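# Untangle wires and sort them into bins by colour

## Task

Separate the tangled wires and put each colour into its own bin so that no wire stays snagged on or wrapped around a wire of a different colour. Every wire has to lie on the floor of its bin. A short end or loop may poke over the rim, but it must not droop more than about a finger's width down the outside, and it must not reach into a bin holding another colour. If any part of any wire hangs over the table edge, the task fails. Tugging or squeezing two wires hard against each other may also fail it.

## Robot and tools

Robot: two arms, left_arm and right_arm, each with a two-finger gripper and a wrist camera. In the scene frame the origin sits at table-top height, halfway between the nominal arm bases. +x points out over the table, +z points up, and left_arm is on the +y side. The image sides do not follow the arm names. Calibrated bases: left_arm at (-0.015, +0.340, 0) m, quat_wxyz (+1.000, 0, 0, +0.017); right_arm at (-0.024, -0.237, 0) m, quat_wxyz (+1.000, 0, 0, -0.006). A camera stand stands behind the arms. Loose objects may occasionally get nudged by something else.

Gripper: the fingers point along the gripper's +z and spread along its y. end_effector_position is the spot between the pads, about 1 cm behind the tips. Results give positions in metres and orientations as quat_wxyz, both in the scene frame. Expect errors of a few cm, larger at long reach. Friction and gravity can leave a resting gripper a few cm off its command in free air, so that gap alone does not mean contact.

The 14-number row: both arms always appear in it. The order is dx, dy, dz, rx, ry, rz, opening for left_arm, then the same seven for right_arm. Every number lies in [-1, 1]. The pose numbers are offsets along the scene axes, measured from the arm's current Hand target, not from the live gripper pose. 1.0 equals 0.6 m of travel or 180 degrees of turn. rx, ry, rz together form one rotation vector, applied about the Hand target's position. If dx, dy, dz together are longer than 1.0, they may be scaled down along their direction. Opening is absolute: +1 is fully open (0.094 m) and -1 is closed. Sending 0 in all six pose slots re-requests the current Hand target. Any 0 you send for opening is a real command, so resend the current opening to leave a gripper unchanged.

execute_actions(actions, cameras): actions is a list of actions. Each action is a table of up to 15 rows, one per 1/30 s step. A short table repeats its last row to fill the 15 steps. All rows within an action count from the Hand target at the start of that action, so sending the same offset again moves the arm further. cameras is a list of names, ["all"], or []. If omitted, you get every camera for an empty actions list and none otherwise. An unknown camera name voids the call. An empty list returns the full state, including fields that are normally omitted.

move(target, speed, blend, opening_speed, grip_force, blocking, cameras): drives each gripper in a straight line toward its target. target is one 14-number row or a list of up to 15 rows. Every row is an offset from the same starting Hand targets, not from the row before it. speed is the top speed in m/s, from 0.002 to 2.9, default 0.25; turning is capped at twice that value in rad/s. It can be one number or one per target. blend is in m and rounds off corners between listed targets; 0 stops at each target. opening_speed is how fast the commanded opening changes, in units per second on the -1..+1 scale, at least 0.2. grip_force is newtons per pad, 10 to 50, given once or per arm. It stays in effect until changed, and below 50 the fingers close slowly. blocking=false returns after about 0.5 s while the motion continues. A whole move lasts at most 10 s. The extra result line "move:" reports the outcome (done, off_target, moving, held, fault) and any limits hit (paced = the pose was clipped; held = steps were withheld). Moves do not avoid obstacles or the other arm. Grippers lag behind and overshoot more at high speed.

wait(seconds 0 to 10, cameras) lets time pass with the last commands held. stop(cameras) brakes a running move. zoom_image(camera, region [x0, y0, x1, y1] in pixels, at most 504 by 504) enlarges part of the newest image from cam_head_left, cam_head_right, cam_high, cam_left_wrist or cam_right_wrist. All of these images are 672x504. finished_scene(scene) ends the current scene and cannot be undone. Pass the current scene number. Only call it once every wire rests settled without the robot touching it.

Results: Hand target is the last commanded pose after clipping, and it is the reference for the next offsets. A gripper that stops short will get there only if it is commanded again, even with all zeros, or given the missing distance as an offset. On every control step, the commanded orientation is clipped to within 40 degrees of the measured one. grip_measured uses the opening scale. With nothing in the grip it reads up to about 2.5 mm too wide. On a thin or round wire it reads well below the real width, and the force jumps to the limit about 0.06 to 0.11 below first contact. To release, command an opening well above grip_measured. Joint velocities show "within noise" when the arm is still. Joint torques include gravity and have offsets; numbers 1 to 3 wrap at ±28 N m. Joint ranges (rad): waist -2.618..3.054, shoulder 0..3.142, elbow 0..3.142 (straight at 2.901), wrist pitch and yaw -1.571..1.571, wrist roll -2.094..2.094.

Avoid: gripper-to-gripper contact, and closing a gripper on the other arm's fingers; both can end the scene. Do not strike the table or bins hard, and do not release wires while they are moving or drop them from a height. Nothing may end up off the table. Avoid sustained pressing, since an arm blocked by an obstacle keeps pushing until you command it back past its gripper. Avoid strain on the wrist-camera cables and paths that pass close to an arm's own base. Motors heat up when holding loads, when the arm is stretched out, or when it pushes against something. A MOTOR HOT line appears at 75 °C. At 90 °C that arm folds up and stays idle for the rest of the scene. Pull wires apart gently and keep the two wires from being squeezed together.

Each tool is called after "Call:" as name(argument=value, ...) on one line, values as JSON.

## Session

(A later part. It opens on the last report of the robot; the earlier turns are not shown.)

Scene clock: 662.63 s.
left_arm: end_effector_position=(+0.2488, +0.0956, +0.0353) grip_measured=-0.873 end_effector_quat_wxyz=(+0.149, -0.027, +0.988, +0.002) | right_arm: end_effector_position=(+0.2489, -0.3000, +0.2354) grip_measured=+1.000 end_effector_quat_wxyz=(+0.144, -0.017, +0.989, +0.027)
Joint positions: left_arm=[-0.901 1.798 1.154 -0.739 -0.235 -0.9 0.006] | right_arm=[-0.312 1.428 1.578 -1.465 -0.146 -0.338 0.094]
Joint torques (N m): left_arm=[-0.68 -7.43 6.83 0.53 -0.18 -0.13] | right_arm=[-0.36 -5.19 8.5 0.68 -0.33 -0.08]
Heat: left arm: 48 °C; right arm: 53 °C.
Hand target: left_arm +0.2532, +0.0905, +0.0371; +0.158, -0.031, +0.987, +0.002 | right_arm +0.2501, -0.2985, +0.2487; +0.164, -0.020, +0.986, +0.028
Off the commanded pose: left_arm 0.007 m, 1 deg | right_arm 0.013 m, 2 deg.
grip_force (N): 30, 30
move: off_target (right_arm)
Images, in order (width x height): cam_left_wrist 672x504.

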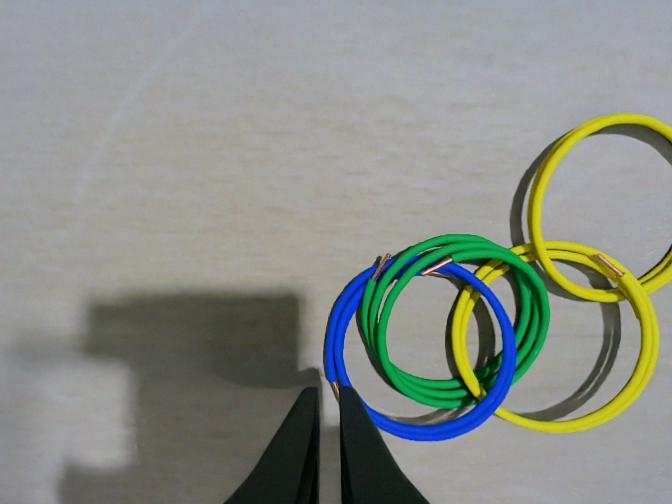

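Call:
move(target=[[0.0,0.026,0.0,0,0,0,-0.87,0,0,0,0,0,0,1]], speed=0.05, cameras=["cam_left_wrist"])

Call:
zoom_image(camera="cam_left_wrist", region=[240, 270, 440, 504])

Scene clock: 674.70 s.
left_arm: end_effector_position=(+0.2491, +0.1049, +0.0316) grip_measured=-0.873 end_effector_quat_wxyz=(+0.145, -0.030, +0.989, +0.009) | right_arm: end_effector_position=(+0.2489, -0.3000, +0.2354) grip_measured=+1.000 end_effector_quat_wxyz=(+0.144, -0.017, +0.989, +0.027)
Joint positions: left_arm=[-0.883 1.792 1.132 -0.735 -0.234 -0.888 0.006] | right_arm=[-0.312 1.428 1.578 -1.465 -0.146 -0.338 0.094]
Joint torques (N m): left_arm=[0.72 -10.36 4.64 0.7 -0.19 0.06] | right_arm=[-0.36 -5.22 8.51 0.68 -0.34 -0.08]
Heat: left arm: 49 °C; right arm: 54 °C.
Hand target: left_arm +0.2531, +0.1060, +0.0371; +0.158, -0.031, +0.987, +0.002 | right_arm +0.2501, -0.2985, +0.2487; +0.164, -0.020, +0.986, +0.028
Off the commanded pose: left_arm 0.007 m, 2 deg | right_arm 0.013 m, 2 deg.
grip_force (N): 30, 30
move: off_target (right_arm)
Images, in order (width x height): cam_left_wrist 672x504.

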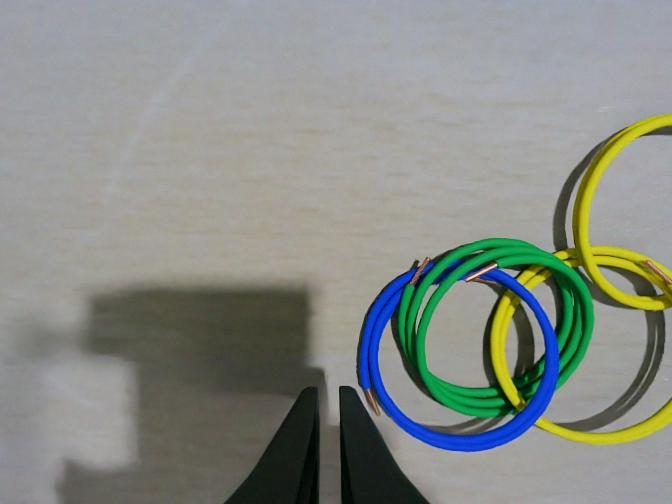

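Scaled by 2.154 from the camera's 672x504 image, which has a finer 960x720 frame.

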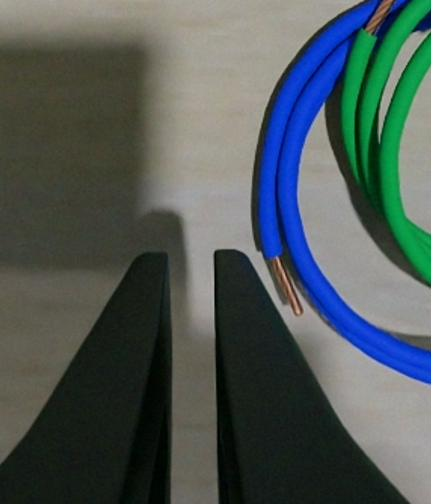

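Call:
move(target=[[0.0,0.03,0.0,0,0,0,-0.87,0,0,0,0,0,0,1],[0.0,-0.0125,0.0,0,0,0,-0.87,0,0,0,0,0,0,1]], speed=0.08, cameras=["cam_left_wrist"])

Call:
zoom_image(camera="cam_left_wrist", region=[240, 270, 440, 504])

Scene clock: 686.40 s.
left_arm: end_effector_position=(+0.2491, +0.1000, +0.0364) grip_measured=-0.873 end_effector_quat_wxyz=(+0.152, -0.026, +0.988, -0.004) | right_arm: end_effector_position=(+0.2489, -0.3000, +0.2354) grip_measured=+1.000 end_effector_quat_wxyz=(+0.144, -0.017, +0.989, +0.027)
Joint positions: left_arm=[-0.889 1.774 1.126 -0.719 -0.228 -0.884 0.006] | right_arm=[-0.312 1.428 1.578 -1.465 -0.146 -0.338 0.094]
Joint torques (N m): left_arm=[-0.18 -7.04 6.91 0.48 -0.23 -0.12] | right_arm=[-0.36 -5.19 8.5 0.67 -0.34 -0.08]
Heat: left arm: 49 °C; right arm: 54 °C.
Hand target: left_arm +0.2532, +0.0986, +0.0370; +0.158, -0.031, +0.987, +0.002 | right_arm +0.2501, -0.2985, +0.2487; +0.164, -0.020, +0.986, +0.028
Off the commanded pose: left_arm 0.004 m, 1 deg | right_arm 0.013 m, 2 deg.
grip_force (N): 30, 30
move: off_target (right_arm)
Images, in order (width x height): cam_left_wrist 672x504.

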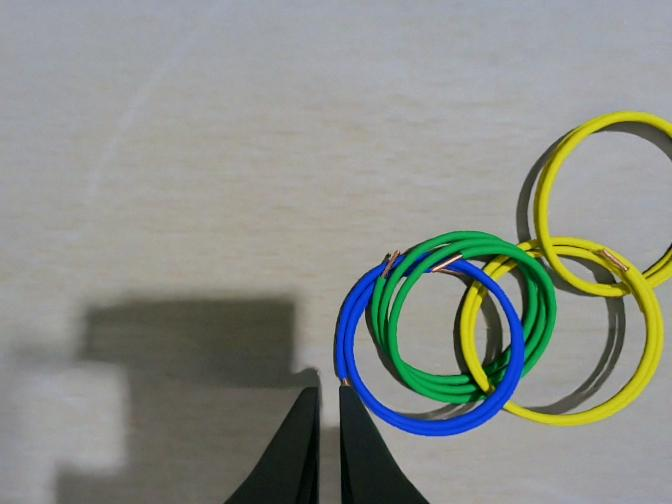

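Scaled by 2.154 from the camera's 672x504 image, which has a finer 960x720 frame.

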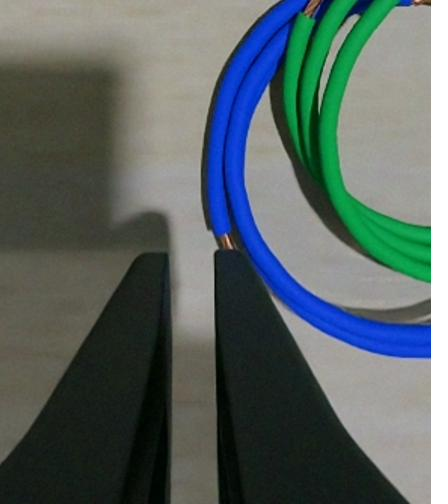

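Call:
move(target=[[0.0,0,-0.045,0,0,0,-0.87,0,0,0,0,0,0,1]], speed=0.05, cameras=["cam_left_wrist"])

Call:
zoom_image(camera="cam_left_wrist", region=[240, 270, 440, 504])

Scene clock: 696.80 s.
left_arm: end_effector_position=(+0.2520, +0.0968, +0.0158) grip_measured=-0.873 end_effector_quat_wxyz=(+0.152, -0.027, +0.988, -0.005) | right_arm: end_effector_position=(+0.2489, -0.3000, +0.2354) grip_measured=+1.000 end_effector_quat_wxyz=(+0.144, -0.017, +0.989, +0.027)
Joint positions: left_arm=[-0.889 1.822 1.096 -0.639 -0.228 -0.885 0.006] | right_arm=[-0.312 1.428 1.578 -1.465 -0.146 -0.338 0.094]
Joint torques (N m): left_arm=[-0.39 -7.31 4.63 0.77 -0.3 -0.1] | right_arm=[-0.36 -5.2 8.51 0.67 -0.34 -0.07]
Heat: left arm: 49 °C; right arm: 54 °C.
Hand target: left_arm +0.2532, +0.0986, +0.0101; +0.158, -0.031, +0.987, +0.002 | right_arm +0.2501, -0.2985, +0.2487; +0.164, -0.020, +0.986, +0.028
Off the commanded pose: left_arm 0.006 m, 1 deg | right_arm 0.013 m, 2 deg.
grip_force (N): 30, 30
move: off_target (right_arm)
Images, in order (width x height): cam_left_wrist 672x504.

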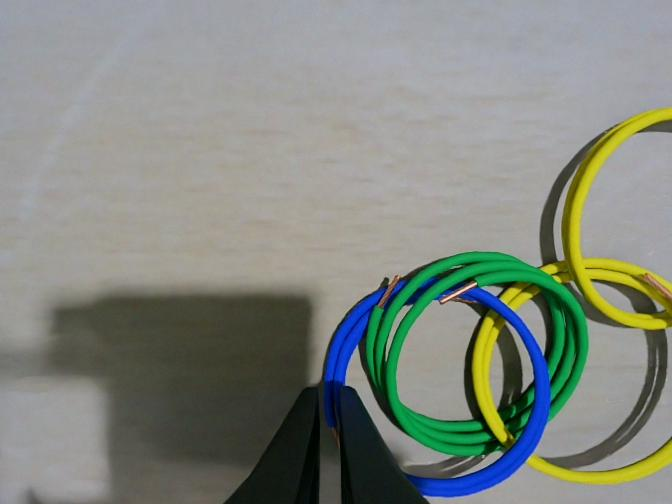

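Scaled by 2.154 from the camera's 672x504 image, which has a finer 960x720 frame.

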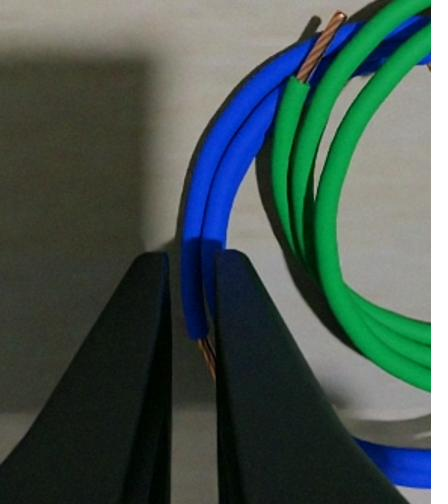

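Call:
move(target=[[0.0,0.0,0.03,0,0,0,-0.87,0,0,0,0,0,0,1],[0.0,0.035,0.03,0,0,0,-0.87,0,0,0,0,0,0,1],[0.0,0.0045,0.03,0,0,0,-0.87,0,0,0,0,0,0,1],[0.0,0.0045,0.0,0,0,0,-0.87,0,0,0,0,0,0,1]], speed=0.08, cameras=["cam_left_wrist"])

Call:
zoom_image(camera="cam_left_wrist", region=[240, 270, 440, 504])

Scene clock: 719.37 s.
left_arm: end_effector_position=(+0.2519, +0.0996, +0.0157) grip_measured=-0.873 end_effector_quat_wxyz=(+0.152, -0.027, +0.988, -0.005) | right_arm: end_effector_position=(+0.2489, -0.3000, +0.2354) grip_measured=+1.000 end_effector_quat_wxyz=(+0.144, -0.017, +0.989, +0.027)
Joint positions: left_arm=[-0.883 1.815 1.087 -0.635 -0.227 -0.879 0.006] | right_arm=[-0.312 1.428 1.578 -1.465 -0.146 -0.338 0.094]
Joint torques (N m): left_arm=[-0.36 -7.47 4.57 0.74 -0.25 -0.13] | right_arm=[-0.36 -5.2 8.51 0.67 -0.33 -0.08]
Heat: left arm: 48 °C; right arm: 54 °C.
Hand target: left_arm +0.2531, +0.1013, +0.0100; +0.158, -0.031, +0.987, +0.002 | right_arm +0.2501, -0.2985, +0.2487; +0.164, -0.020, +0.986, +0.028
Off the commanded pose: left_arm 0.006 m, 1 deg | right_arm 0.013 m, 2 deg.
grip_force (N): 30, 30
move: off_target (right_arm)
Images, in order (width x height): cam_left_wrist 672x504.

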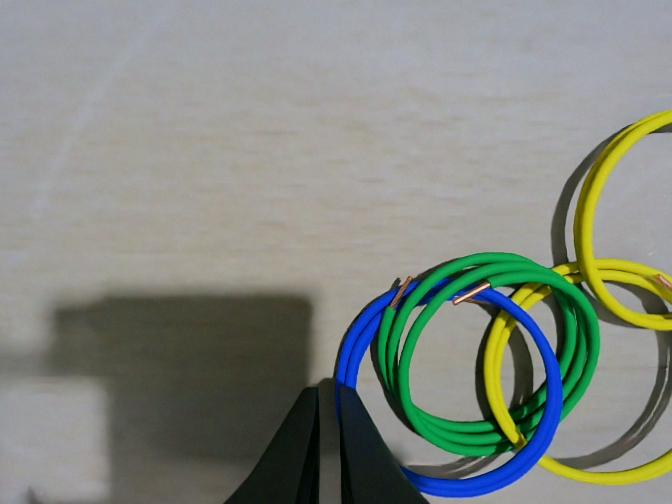

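Scaled by 2.154 from the camera's 672x504 image, which has a finer 960x720 frame.

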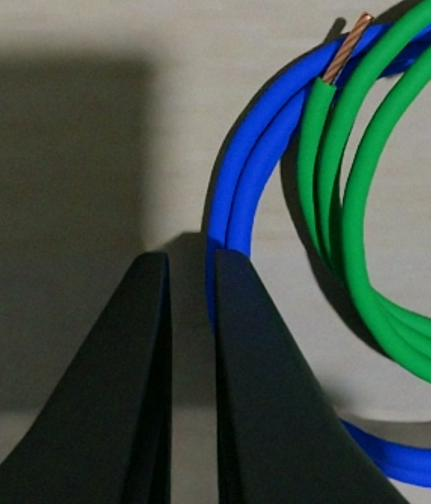

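Call:
move(target=[[0.0,0.0,-0.016,0,0,0,-0.87,0,0,0,0,0,0,1]], speed=0.04, cameras=["cam_left_wrist"])

Call:
zoom_image(camera="cam_left_wrist", region=[240, 270, 440, 504])

Scene clock: 729.00 s.
left_arm: end_effector_position=(+0.2525, +0.0990, +0.0099) grip_measured=-0.873 end_effector_quat_wxyz=(+0.154, -0.027, +0.988, -0.006) | right_arm: end_effector_position=(+0.2489, -0.3000, +0.2354) grip_measured=+1.000 end_effector_quat_wxyz=(+0.144, -0.017, +0.989, +0.027)
Joint positions: left_arm=[-0.883 1.826 1.073 -0.607 -0.228 -0.879 0.006] | right_arm=[-0.312 1.428 1.578 -1.465 -0.146 -0.338 0.094]
Joint torques (N m): left_arm=[-0.32 -6.86 4.01 0.84 -0.28 -0.16] | right_arm=[-0.35 -5.2 8.51 0.67 -0.33 -0.08]
Heat: left arm: 48 °C; right arm: 54 °C.
Hand target: left_arm +0.2531, +0.1012, +0.0005; +0.158, -0.031, +0.987, +0.002 | right_arm +0.2501, -0.2985, +0.2487; +0.164, -0.020, +0.986, +0.028
Off the commanded pose: left_arm 0.010 m, 1 deg | right_arm 0.013 m, 2 deg.
grip_force (N): 30, 30
move: off_target (right_arm)
Images, in order (width x height): cam_left_wrist 672x504.

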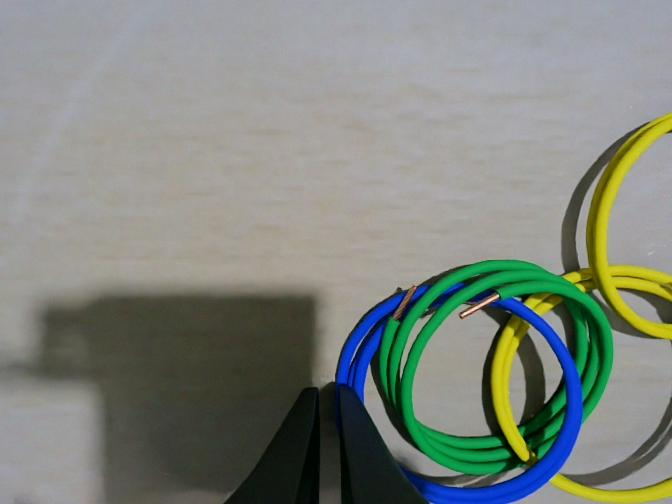

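Scaled by 2.154 from the camera's 672x504 image, which has a finer 960x720 frame.

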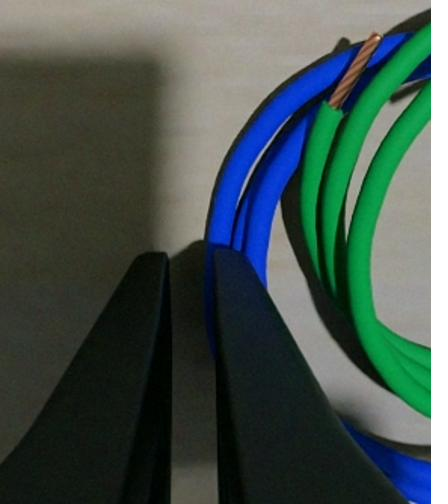

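Call:
move(target=[0,0,0,0,0,0,-1,0,0,0,0,0,0,1], opening_speed=0.3)

Call:
move(target=[0,0.005,0.05,0,0,0,-1,0,0,0,0,0,0,1], speed=0.06, cameras=["cam_left_wrist"])

Call:
zoom_image(camera="cam_left_wrist", region=[240, 200, 580, 504])

Scene clock: 737.73 s.
left_arm: end_effector_position=(+0.2537, +0.0975, +0.0103) grip_measured=-0.985 end_effector_quat_wxyz=(+0.156, -0.027, +0.987, -0.010) | right_arm: end_effector_position=(+0.2489, -0.3000, +0.2354) grip_measured=+1.000 end_effector_quat_wxyz=(+0.144, -0.017, +0.989, +0.027)
Joint positions: left_arm=[-0.883 1.826 1.073 -0.599 -0.227 -0.879 0.001] | right_arm=[-0.312 1.428 1.578 -1.465 -0.146 -0.338 0.094]
Joint torques (N m): left_arm=[-0.34 -7.04 4.16 0.77 -0.26 -0.1] | right_arm=[-0.36 -5.2 8.51 0.67 -0.33 -0.08]
Heat: left arm: 47 °C; right arm: 54 °C.
Hand target: left_arm +0.2531, +0.1012, +0.0005; +0.158, -0.031, +0.987, +0.002 | right_arm +0.2501, -0.2985, +0.2487; +0.164, -0.020, +0.986, +0.028
Off the commanded pose: left_arm 0.010 m, 1 deg | right_arm 0.013 m, 2 deg.
grip_force (N): 30, 30
move: off_target (right_arm)

Scene clock: 738.90 s.
left_arm: end_effector_position=(+0.2477, +0.1043, +0.0189) grip_measured=-0.985 end_effector_quat_wxyz=(+0.145, -0.026, +0.989, +0.003) | right_arm: end_effector_position=(+0.2489, -0.3000, +0.2354) grip_measured=+1.000 end_effector_quat_wxyz=(+0.144, -0.017, +0.989, +0.027)
Joint positions: left_arm=[-0.883 1.804 1.092 -0.674 -0.227 -0.879 0.001] | right_arm=[-0.312 1.428 1.578 -1.465 -0.146 -0.338 0.094]
Joint torques (N m): left_arm=[0.34 -10.14 6.72 0.32 -0.23 -0.1] | right_arm=[-0.36 -5.2 8.5 0.67 -0.34 -0.08]
Heat: left arm: 48 °C; right arm: 54 °C.
Hand target: left_arm +0.2531, +0.1042, +0.0304; +0.158, -0.031, +0.987, +0.002 | right_arm +0.2501, -0.2985, +0.2487; +0.164, -0.020, +0.986, +0.028
Off the commanded pose: left_arm 0.013 m, 2 deg | right_arm 0.013 m, 2 deg.
grip_force (N): 30, 30
move: off_target (left_arm, right_arm)
Images, in order (width x height): cam_left_wrist 672x504.

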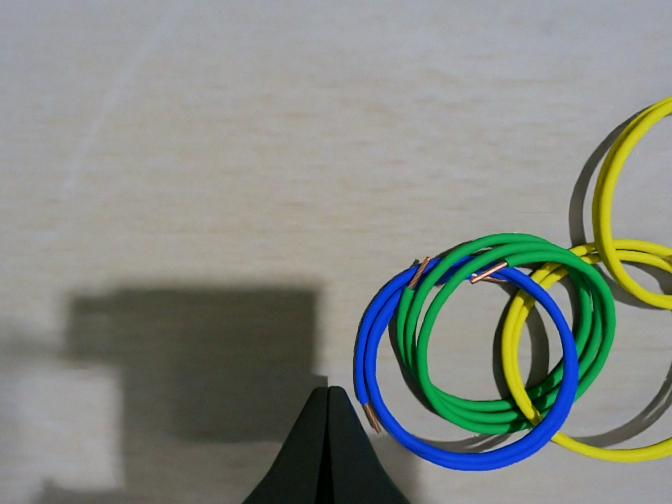

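Scaled by 1.482 from the camera's 672x504 image, which has a finer 960x720 frame.

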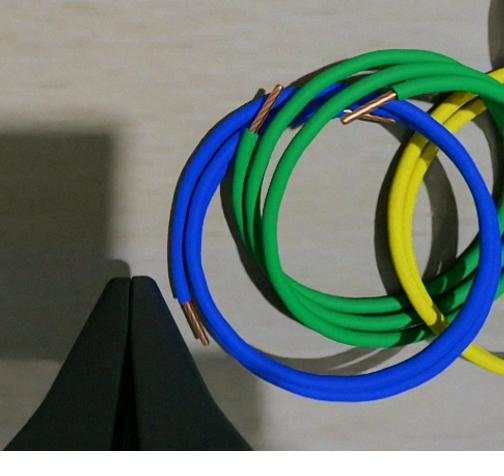

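Call:
move(target=[[0.0,0.035,0.0,0,0.097,0,-0.87,0,0,0,0,0,0,1],[0.0,-0.002,0.0,0,0.097,0,-0.87,0,0,0,0,0,0,1]], speed=0.08, cameras=["cam_left_wrist"])

Call:
zoom_image(camera="cam_left_wrist", region=[240, 270, 440, 504])

Scene clock: 778.07 s.
left_arm: end_effector_position=(+0.2528, +0.1034, +0.0317) grip_measured=-0.873 end_effector_quat_wxyz=(+0.011, -0.026, +1.000, -0.001) | right_arm: end_effector_position=(+0.2489, -0.3000, +0.2354) grip_measured=+1.000 end_effector_quat_wxyz=(+0.144, -0.017, +0.989, +0.027)
Joint positions: left_arm=[-0.767 1.939 1.365 -0.979 -0.013 -0.785 0.006] | right_arm=[-0.312 1.428 1.578 -1.465 -0.146 -0.338 0.094]
Joint torques (N m): left_arm=[-0.1 -7.99 6.86 0.04 0.03 -0.12] | right_arm=[-0.36 -5.22 8.5 0.67 -0.33 -0.07]
Heat: left arm: 51 °C; right arm: 54 °C.
Hand target: left_arm +0.2531, +0.1031, +0.0305; +0.006, -0.030, +1.000, +0.006 | right_arm +0.2501, -0.2985, +0.2487; +0.164, -0.020, +0.986, +0.028
Off the commanded pose: left_arm 0.001 m, 1 deg | right_arm 0.013 m, 2 deg.
grip_force (N): 30, 30
move: off_target (right_arm)
Images, in order (width x height): cam_left_wrist 672x504.

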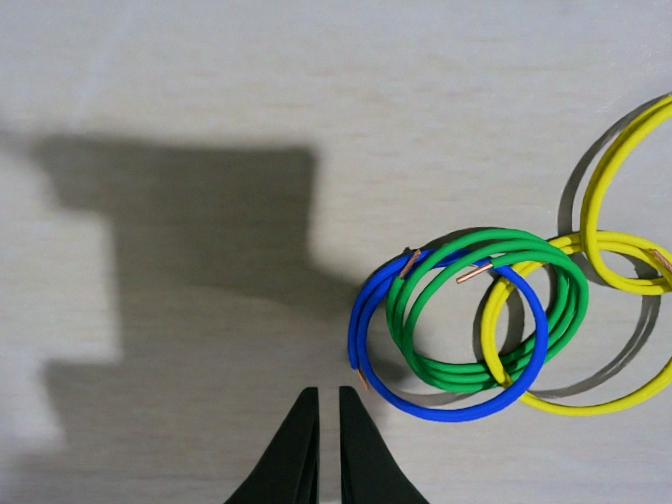

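Scaled by 2.154 from the camera's 672x504 image, which has a finer 960x720 frame.

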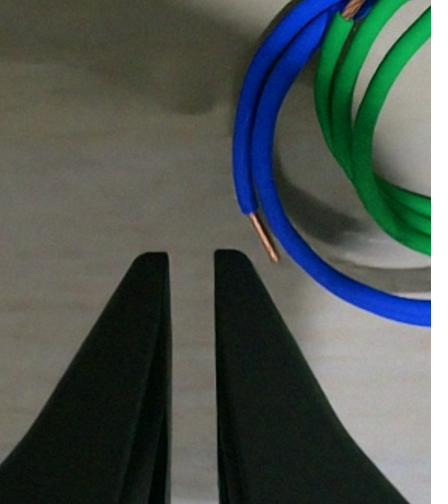

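Call:
move(target=[[0.0,0.03,0.0,0,0,0,-0.87,0,0,0,0,0,0,1],[0.003,-0.0085,0.0,0,0,0,-0.87,0,0,0,0,0,0,1],[0.003,-0.0085,-0.03,0,0,0,-0.87,0,0,0,0,0,0,1]], speed=0.08, cameras=["cam_left_wrist"])

Call:
zoom_image(camera="cam_left_wrist", region=[240, 270, 440, 504])

Scene clock: 797.77 s.
left_arm: end_effector_position=(+0.2550, +0.0977, +0.0203) grip_measured=-0.873 end_effector_quat_wxyz=(+0.007, -0.026, +1.000, +0.002) | right_arm: end_effector_position=(+0.2489, -0.3000, +0.2354) grip_measured=+1.000 end_effector_quat_wxyz=(+0.144, -0.017, +0.989, +0.027)
Joint positions: left_arm=[-0.774 1.983 1.379 -0.96 -0.012 -0.792 0.006] | right_arm=[-0.312 1.428 1.578 -1.465 -0.146 -0.338 0.094]
Joint torques (N m): left_arm=[-0.35 -8.88 4.62 0.41 -0.04 -0.08] | right_arm=[-0.36 -5.2 8.51 0.68 -0.33 -0.08]
Heat: left arm: 50 °C; right arm: 54 °C.
Hand target: left_arm +0.2550, +0.0980, +0.0125; +0.006, -0.030, +1.000, +0.006 | right_arm +0.2501, -0.2985, +0.2487; +0.164, -0.020, +0.986, +0.028
Off the commanded pose: left_arm 0.008 m, 1 deg | right_arm 0.013 m, 2 deg.
grip_force (N): 30, 30
move: off_target (right_arm)
Images, in order (width x height): cam_left_wrist 672x504.

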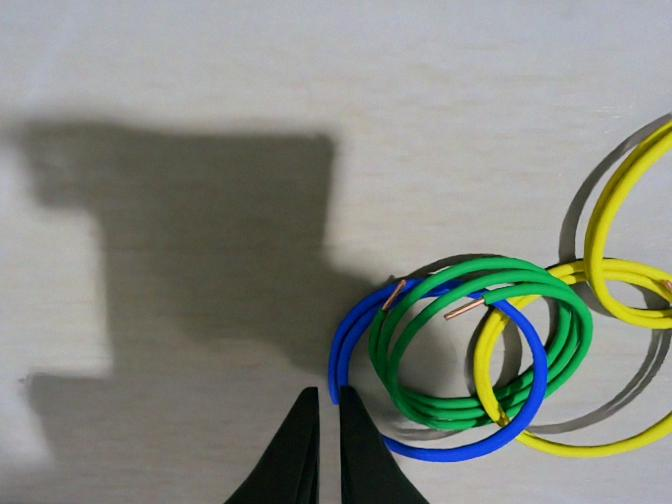

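Scaled by 2.154 from the camera's 672x504 image, which has a finer 960x720 frame.

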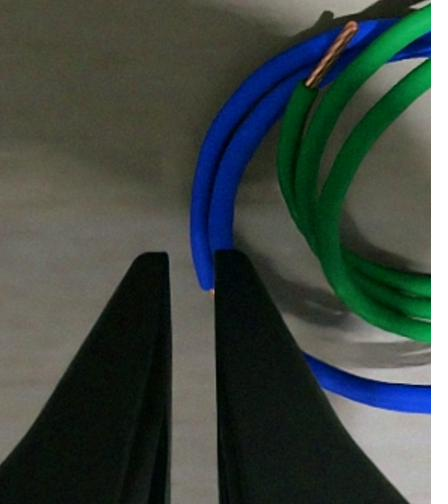

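Call:
move(target=[[0.0,0.0,0.02,0,0,0,-0.87,0,0,0,0,0,0,1],[0.0,0.04,0.02,0,0,0,-0.87,0,0,0,0,0,0,1],[0.0,0.0035,0.02,0,0,0,-0.87,0,0,0,0,0,0,1],[0.0,0.0035,-0.007,0,0,0,-0.87,0,0,0,0,0,0,1]], speed=0.08, cameras=["cam_left_wrist"])

Call:
zoom_image(camera="cam_left_wrist", region=[240, 270, 440, 504])

Scene clock: 809.93 s.
left_arm: end_effector_position=(+0.2551, +0.0995, +0.0163) grip_measured=-0.873 end_effector_quat_wxyz=(+0.007, -0.026, +1.000, +0.001) | right_arm: end_effector_position=(+0.2489, -0.3000, +0.2354) grip_measured=+1.000 end_effector_quat_wxyz=(+0.144, -0.017, +0.989, +0.027)
Joint positions: left_arm=[-0.77 1.983 1.363 -0.942 -0.011 -0.788 0.006] | right_arm=[-0.312 1.428 1.578 -1.465 -0.146 -0.338 0.094]
Joint torques (N m): left_arm=[-0.14 -8.65 4.53 0.41 -0.04 -0.1] | right_arm=[-0.35 -5.2 8.5 0.67 -0.33 -0.08]
Heat: left arm: 49 °C; right arm: 54 °C.
Hand target: left_arm +0.2550, +0.1001, +0.0083; +0.006, -0.030, +0.999, +0.006 | right_arm +0.2501, -0.2985, +0.2487; +0.164, -0.020, +0.986, +0.028
Off the commanded pose: left_arm 0.008 m, 1 deg | right_arm 0.013 m, 2 deg.
grip_force (N): 30, 30
move: off_target (right_arm)
Images, in order (width x height): cam_left_wrist 672x504.

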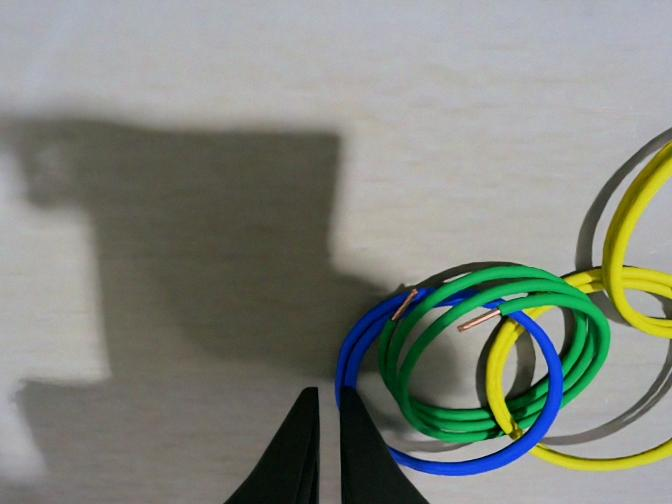

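Scaled by 2.154 from the camera's 672x504 image, which has a finer 960x720 frame.

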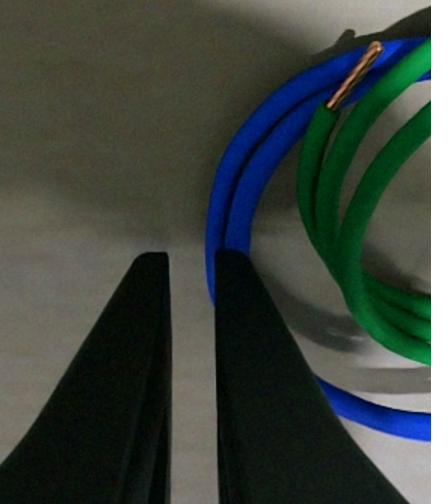

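Call:
move(target=[[0.0,0.0,-0.02,0,0,0,-0.87,0,0,0,0,0,0,1]], speed=0.04, cameras=["cam_left_wrist"])

Call:
zoom_image(camera="cam_left_wrist", region=[240, 270, 440, 504])

Scene clock: 818.90 s.
left_arm: end_effector_position=(+0.2546, +0.1000, +0.0104) grip_measured=-0.873 end_effector_quat_wxyz=(+0.006, -0.026, +1.000, +0.002) | right_arm: end_effector_position=(+0.2489, -0.3000, +0.2354) grip_measured=+1.000 end_effector_quat_wxyz=(+0.144, -0.017, +0.989, +0.027)
Joint positions: left_arm=[-0.77 1.991 1.348 -0.922 -0.012 -0.788 0.006] | right_arm=[-0.312 1.428 1.578 -1.465 -0.146 -0.338 0.094]
Joint torques (N m): left_arm=[-0.09 -7.73 3.73 0.61 -0.07 -0.09] | right_arm=[-0.35 -5.2 8.51 0.67 -0.34 -0.08]
Heat: left arm: 48 °C; right arm: 54 °C.
Hand target: left_arm +0.2550, +0.1001, -0.0038; +0.006, -0.030, +1.000, +0.006 | right_arm +0.2501, -0.2985, +0.2487; +0.164, -0.020, +0.986, +0.028
Off the commanded pose: left_arm 0.014 m, 1 deg | right_arm 0.013 m, 2 deg.
grip_force (N): 30, 30
move: off_target (left_arm, right_arm)
Images, in order (width x height): cam_left_wrist 672x504.

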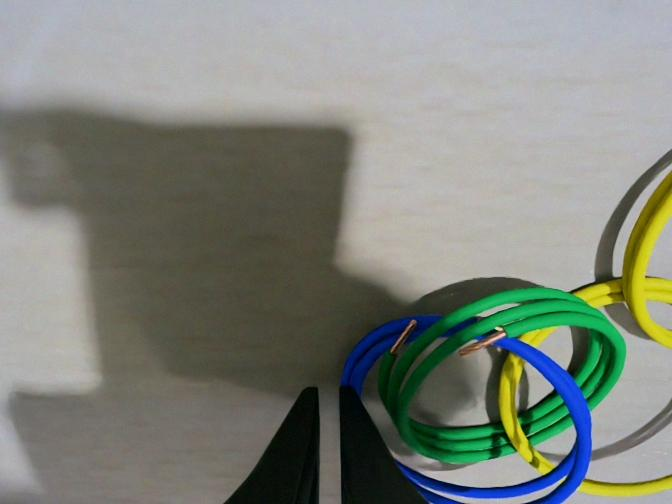

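Scaled by 2.154 from the camera's 672x504 image, which has a finer 960x720 frame.

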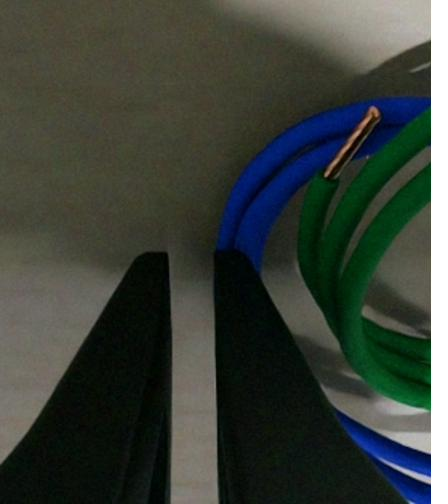

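Call:
move(target=[[0.0,0.0,0.057,0,0,0,-0.87,0,0,0,0,0,0,1],[-0.0325,0.035,0.057,0,0,0.12,-0.87,0,0,0,0,0,0,1],[-0.0325,-0.005,0.057,0,0,0.12,-0.87,0,0,0,0,0,0,1]], speed=0.08, cameras=["cam_left_wrist"])

Call:
zoom_image(camera="cam_left_wrist", region=[240, 270, 440, 504])

Scene clock: 862.33 s.
left_arm: end_effector_position=(+0.2341, +0.0977, +0.0321) grip_measured=-0.873 end_effector_quat_wxyz=(+0.005, -0.212, +0.977, +0.000) | right_arm: end_effector_position=(+0.2489, -0.3000, +0.2354) grip_measured=+1.000 end_effector_quat_wxyz=(+0.144, -0.017, +0.989, +0.027)
Joint positions: left_arm=[-0.813 1.914 1.332 -0.984 -0.009 -1.207 0.006] | right_arm=[-0.312 1.428 1.578 -1.465 -0.146 -0.338 0.094]
Joint torques (N m): left_arm=[-0.28 -7.94 6.45 0.1 -0.04 -0.14] | right_arm=[-0.35 -5.22 8.49 0.67 -0.33 -0.08]
Motor temperatures (°C): left_arm=[33 46 47 33 32 33 35] | right_arm=[31 37 55 36 34 32 33]
Heat: left arm: 47 °C; right arm: 55 °C.
Hand target: left_arm +0.2355, +0.0970, +0.0305; +0.005, -0.217, +0.976, +0.007 | right_arm +0.2501, -0.2985, +0.2487; +0.164, -0.020, +0.986, +0.028
Off the commanded pose: left_arm 0.002 m, 1 deg | right_arm 0.013 m, 2 deg.
grip_force (N): 30, 30
move: off_target (right_arm)
Images, in order (width x height): cam_left_wrist 672x504.

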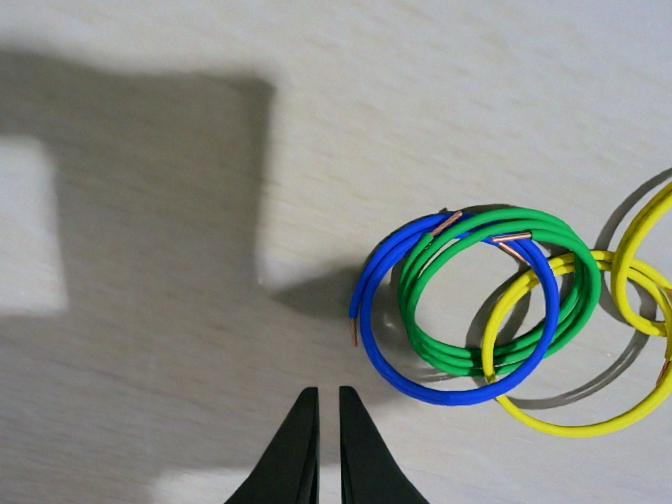

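Scaled by 2.154 from the camera's 672x504 image, which has a finer 960x720 frame.

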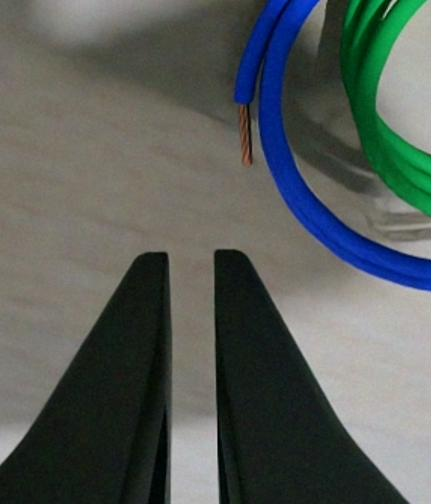

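Call:
move(target=[[0.009,0.04,0.0,0,0,0,-0.8,0,0,0,0,0,0,1],[0.009,-0.002,0.0,0,0,0,-0.8,0,0,0,0,0,0,1],[0.009,-0.002,-0.034,0,0,0,-0.8,0,0,0,0,0,0,1]], speed=0.08, cameras=["cam_left_wrist"])

Call:
zoom_image(camera="cam_left_wrist", region=[240, 270, 440, 504])

Scene clock: 883.37 s.
left_arm: end_effector_position=(+0.2409, +0.0948, +0.0174) grip_measured=-0.803 end_effector_quat_wxyz=(+0.004, -0.213, +0.977, +0.001) | right_arm: end_effector_position=(+0.2489, -0.3000, +0.2354) grip_measured=+1.000 end_effector_quat_wxyz=(+0.144, -0.017, +0.989, +0.027)
Joint positions: left_arm=[-0.805 1.962 1.337 -0.944 -0.007 -1.199 0.009] | right_arm=[-0.312 1.428 1.578 -1.465 -0.146 -0.338 0.094]
Joint torques (N m): left_arm=[-0.47 -8.46 4.62 0.34 0 -0.15] | right_arm=[-0.36 -5.2 8.51 0.67 -0.33 -0.08]
Motor temperatures (°C): left_arm=[33 48 50 33 32 33 35] | right_arm=[31 37 55 36 34 32 33]
Heat: left arm: 50 °C; right arm: 55 °C.
Hand target: left_arm +0.2408, +0.0959, +0.0101; +0.005, -0.217, +0.976, +0.007 | right_arm +0.2501, -0.2985, +0.2487; +0.164, -0.020, +0.986, +0.028
Off the commanded pose: left_arm 0.007 m, 1 deg | right_arm 0.013 m, 2 deg.
grip_force (N): 30, 30
move: off_target (right_arm)
Images, in order (width x height): cam_left_wrist 672x504.

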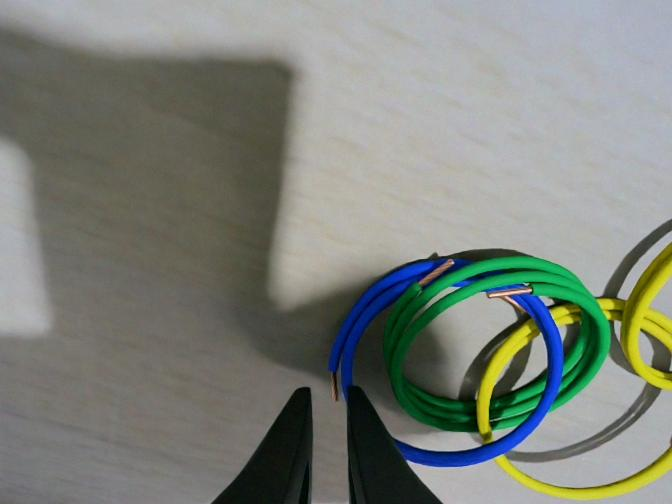

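Scaled by 2.154 from the camera's 672x504 image, which has a finer 960x720 frame.

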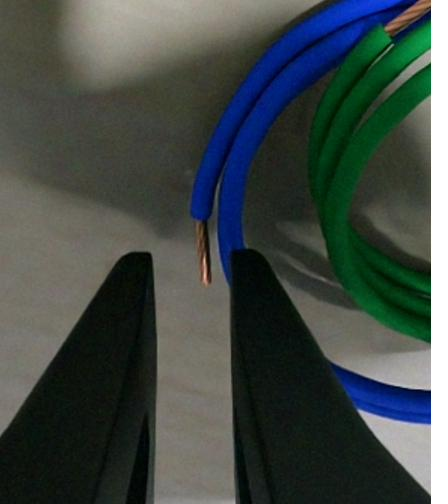

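Call:
move(target=[[0.003,0.001,0.0,0,0,0,-0.88,0,0,0,0,0,0,1],[0.003,0.001,-0.025,0,0,0,-0.88,0,0,0,0,0,0,1]], speed=0.06, cameras=["cam_left_wrist"])

Call:
zoom_image(camera="cam_left_wrist", region=[240, 270, 440, 504])

Scene clock: 900.63 s.
left_arm: end_effector_position=(+0.2437, +0.0915, +0.0084) grip_measured=-0.877 end_effector_quat_wxyz=(+0.007, -0.213, +0.977, -0.006) | right_arm: end_effector_position=(+0.2489, -0.3000, +0.2354) grip_measured=+1.000 end_effector_quat_wxyz=(+0.144, -0.017, +0.989, +0.027)
Joint positions: left_arm=[-0.805 1.976 1.319 -0.896 -0.005 -1.199 0.006] | right_arm=[-0.312 1.428 1.578 -1.465 -0.146 -0.338 0.094]
Joint torques (N m): left_arm=[0.25 -7.68 3.95 0.44 -0.07 -0.1] | right_arm=[-0.35 -5.2 8.5 0.67 -0.33 -0.08]
Motor temperatures (°C): left_arm=[33 46 48 33 32 33 35] | right_arm=[31 37 55 36 34 32 33]
Heat: left arm: 48 °C; right arm: 55 °C.
Hand target: left_arm +0.2426, +0.0965, -0.0050; +0.005, -0.217, +0.976, +0.007 | right_arm +0.2501, -0.2985, +0.2487; +0.164, -0.020, +0.986, +0.028
Off the commanded pose: left_arm 0.014 m, 2 deg | right_arm 0.013 m, 2 deg.
grip_force (N): 30, 30
move: off_target (left_arm, right_arm)
Images, in order (width x height): cam_left_wrist 672x504.

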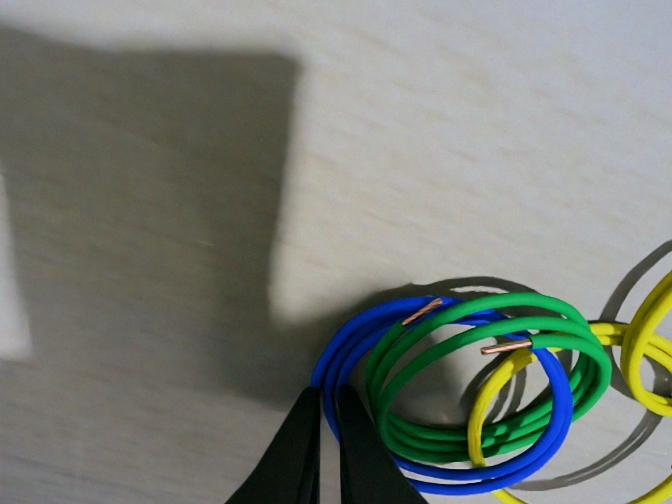

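Scaled by 2.154 from the camera's 672x504 image, which has a finer 960x720 frame.

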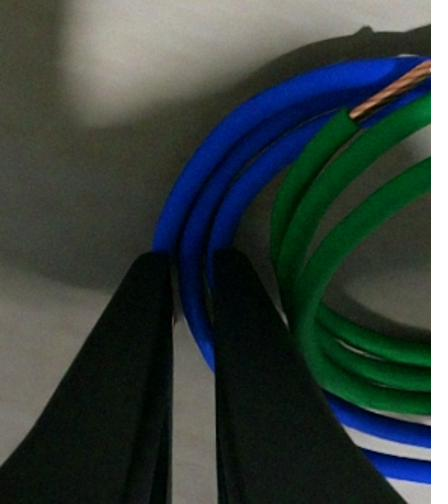

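Call:
move(target=[[0.0,0.0,0.05,0,0,0,-0.85,0,0,0,0,0,0,1],[-0.003,0.04,0.05,0,0,0,-0.85,0,0,0,0,0,0,1],[-0.003,0.004,0.05,0,0,0,-0.85,0,0,0,0,0,0,1],[-0.003,0.004,0.023,0,0,0,-0.85,0,0,0,0,0,0,1]], speed=0.08, cameras=["cam_left_wrist"])

Call:
zoom_image(camera="cam_left_wrist", region=[240, 270, 440, 504])

Scene clock: 921.93 s.
left_arm: end_effector_position=(+0.2409, +0.0972, +0.0167) grip_measured=-0.853 end_effector_quat_wxyz=(+0.003, -0.213, +0.977, +0.000) | right_arm: end_effector_position=(+0.2489, -0.3000, +0.2354) grip_measured=+1.000 end_effector_quat_wxyz=(+0.144, -0.017, +0.989, +0.027)
Joint positions: left_arm=[-0.799 1.955 1.324 -0.936 -0.005 -1.193 0.007] | right_arm=[-0.312 1.428 1.578 -1.465 -0.146 -0.338 0.094]
Joint torques (N m): left_arm=[-0.29 -8.23 4.51 0.36 -0.12 -0.09] | right_arm=[-0.35 -5.22 8.5 0.67 -0.34 -0.08]
Motor temperatures (°C): left_arm=[33 48 47 33 32 33 35] | right_arm=[31 37 55 36 34 32 33]
Heat: left arm: 48 °C; right arm: 55 °C.
Hand target: left_arm +0.2408, +0.0989, +0.0089; +0.005, -0.217, +0.976, +0.007 | right_arm +0.2501, -0.2985, +0.2487; +0.164, -0.020, +0.986, +0.028
Off the commanded pose: left_arm 0.008 m, 1 deg | right_arm 0.013 m, 2 deg.
grip_force (N): 30, 30
move: off_target (right_arm)
Images, in order (width x height): cam_left_wrist 672x504.

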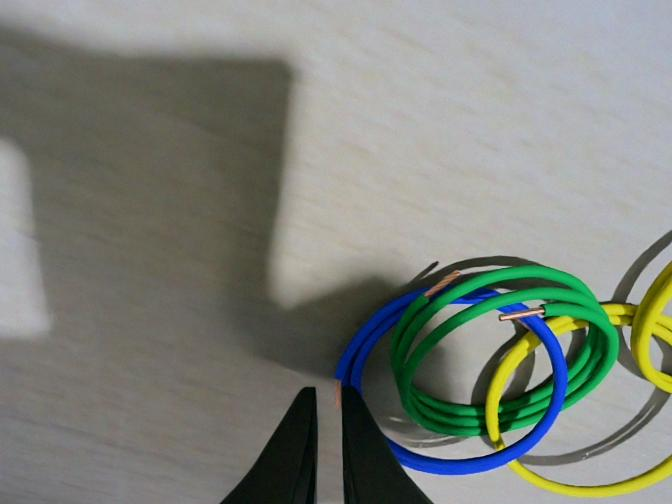

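Scaled by 2.154 from the camera's 672x504 image, which has a finer 960x720 frame.

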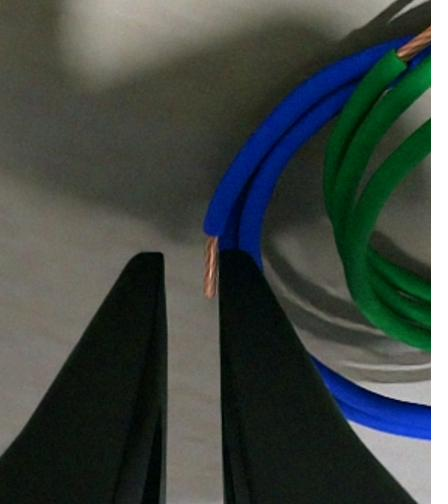

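Call:
move(target=[[0.003,0.001,0.0,0,0,0,-0.88,0,0,0,0,0,0,1],[0.003,0.003,-0.02,0,0,0,-0.88,0,0,0,0,0,0,1]], speed=0.03, cameras=["cam_left_wrist"])

Call:
zoom_image(camera="cam_left_wrist", region=[240, 270, 440, 504])

Scene clock: 933.40 s.
left_arm: end_effector_position=(+0.2408, +0.0973, +0.0085) grip_measured=-0.877 end_effector_quat_wxyz=(+0.003, -0.213, +0.977, +0.000) | right_arm: end_effector_position=(+0.2489, -0.3000, +0.2354) grip_measured=+1.000 end_effector_quat_wxyz=(+0.144, -0.017, +0.989, +0.027)
Joint positions: left_arm=[-0.799 1.968 1.307 -0.907 -0.005 -1.193 0.006] | right_arm=[-0.312 1.428 1.578 -1.465 -0.146 -0.338 0.094]
Joint torques (N m): left_arm=[0.31 -7.98 3.67 0.49 -0.07 -0.08] | right_arm=[-0.35 -5.2 8.5 0.67 -0.33 -0.08]
Motor temperatures (°C): left_arm=[33 48 46 33 32 33 35] | right_arm=[31 37 55 36 34 32 33]
Heat: left arm: 48 °C; right arm: 55 °C.
Hand target: left_arm +0.2426, +0.1007, -0.0031; +0.005, -0.217, +0.976, +0.007 | right_arm +0.2501, -0.2985, +0.2487; +0.164, -0.020, +0.986, +0.028
Off the commanded pose: left_arm 0.012 m, 1 deg | right_arm 0.013 m, 2 deg.
grip_force (N): 30, 30
move: off_target (left_arm, right_arm)
Images, in order (width x height): cam_left_wrist 672x504.

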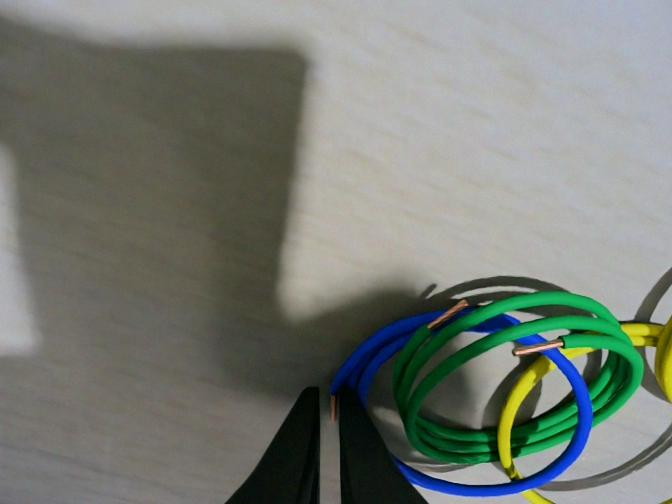

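Scaled by 2.154 from the camera's 672x504 image, which has a finer 960x720 frame.

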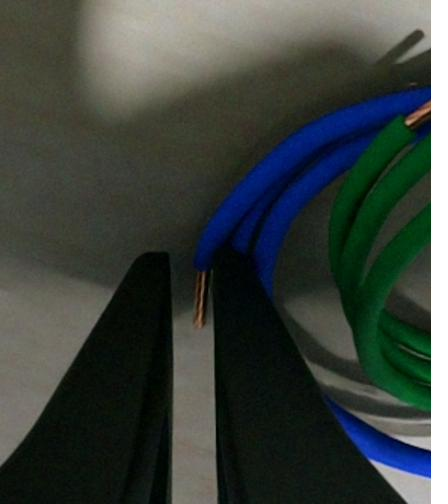

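Call:
move(target=[0,0,0,0,0,0,-1,0,0,0,0,0,0,1], opening_speed=0.2, cameras=["cam_left_wrist"])

Call:
zoom_image(camera="cam_left_wrist", region=[240, 270, 440, 504])

Call:
move(target=[0,0.005,0.06,0,0,0,-1,0,0,0,0,0,0,1], speed=0.06, cameras=["cam_left_wrist"])

Call:
zoom_image(camera="cam_left_wrist", region=[240, 200, 580, 504])

Scene clock: 947.43 s.
left_arm: end_effector_position=(+0.2416, +0.0958, +0.0085) grip_measured=-0.985 end_effector_quat_wxyz=(+0.003, -0.213, +0.977, -0.003) | right_arm: end_effector_position=(+0.2489, -0.3000, +0.2354) grip_measured=+1.000 end_effector_quat_wxyz=(+0.144, -0.017, +0.989, +0.027)
Joint positions: left_arm=[-0.799 1.968 1.307 -0.901 -0.002 -1.193 0.001] | right_arm=[-0.312 1.428 1.578 -1.465 -0.146 -0.338 0.094]
Joint torques (N m): left_arm=[0.21 -7.94 3.88 0.45 -0.07 -0.05] | right_arm=[-0.35 -5.2 8.49 0.67 -0.33 -0.08]
Motor temperatures (°C): left_arm=[33 46 46 33 32 33 35] | right_arm=[31 37 55 36 34 32 33]
Heat: left arm: 46 °C; right arm: 55 °C.
Hand target: left_arm +0.2426, +0.1007, -0.0031; +0.005, -0.217, +0.976, +0.007 | right_arm +0.2501, -0.2985, +0.2487; +0.164, -0.020, +0.986, +0.028
Off the commanded pose: left_arm 0.013 m, 1 deg | right_arm 0.013 m, 2 deg.
grip_force (N): 30, 30
move: off_target (left_arm, right_arm)
Images, in order (width x height): cam_left_wrist 672x504.

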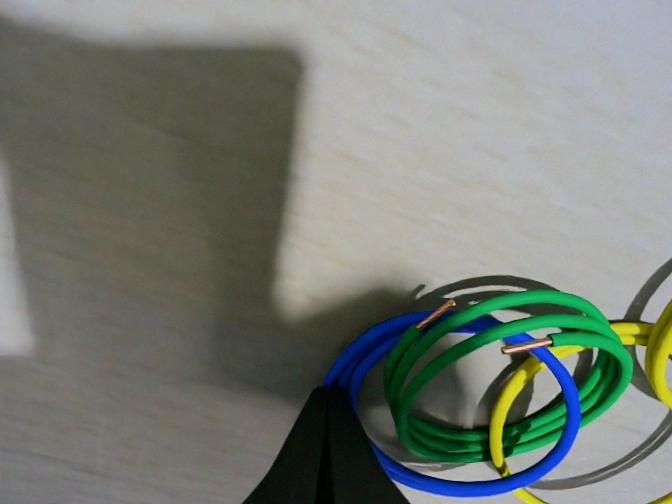

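Scaled by 2.154 from the camera's 672x504 image, which has a finer 960x720 frame.

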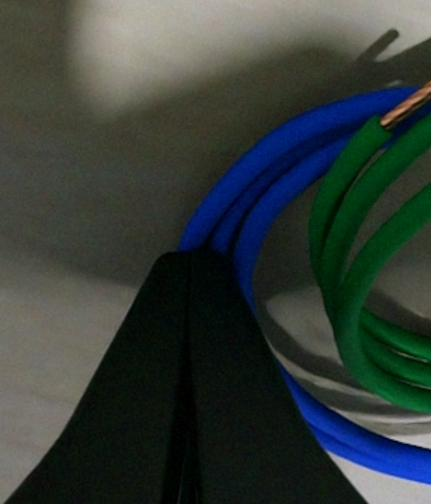

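Scene clock: 948.67 s.
left_arm: end_effector_position=(+0.2375, +0.1018, +0.0219) grip_measured=-0.985 end_effector_quat_wxyz=(-0.006, -0.215, +0.977, +0.010) | right_arm: end_effector_position=(+0.2489, -0.3000, +0.2354) grip_measured=+1.000 end_effector_quat_wxyz=(+0.144, -0.017, +0.989, +0.027)
Joint positions: left_arm=[-0.794 1.951 1.341 -0.983 -0.002 -1.193 0.001] | right_arm=[-0.312 1.428 1.578 -1.465 -0.146 -0.338 0.094]
Joint torques (N m): left_arm=[0.65 -11.43 6.57 -0.06 -0.11 0.04] | right_arm=[-0.36 -5.22 8.5 0.67 -0.33 -0.08]
Motor temperatures (°C): left_arm=[33 46 46 33 32 33 35] | right_arm=[31 37 55 36 34 32 33]
Heat: left arm: 46 °C; right arm: 55 °C.
Hand target: left_arm +0.2426, +0.1037, +0.0328; +0.005, -0.217, +0.976, +0.007 | right_arm +0.2501, -0.2985, +0.2487; +0.164, -0.020, +0.986, +0.028
Off the commanded pose: left_arm 0.012 m, 1 deg | right_arm 0.013 m, 2 deg.
grip_force (N): 30, 30
move: off_target (left_arm, right_arm)
Images, in order (width x height): cam_left_wrist 672x504.

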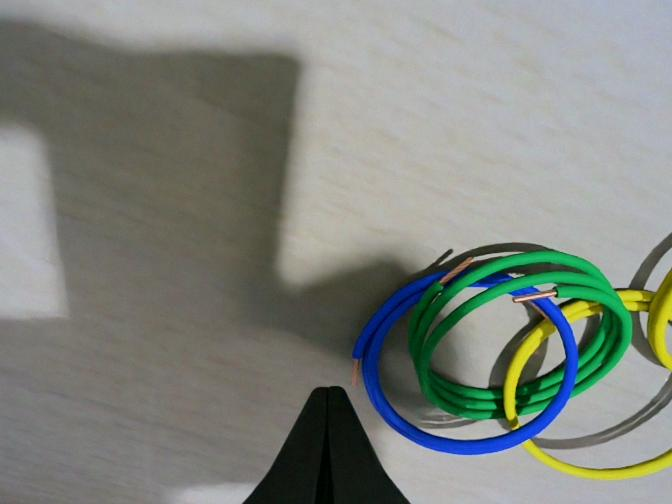

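Scaled by 1.482 from the camera's 672x504 image, which has a finer 960x720 frame.

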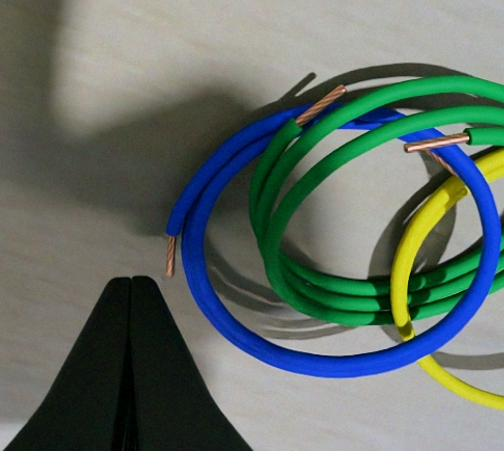

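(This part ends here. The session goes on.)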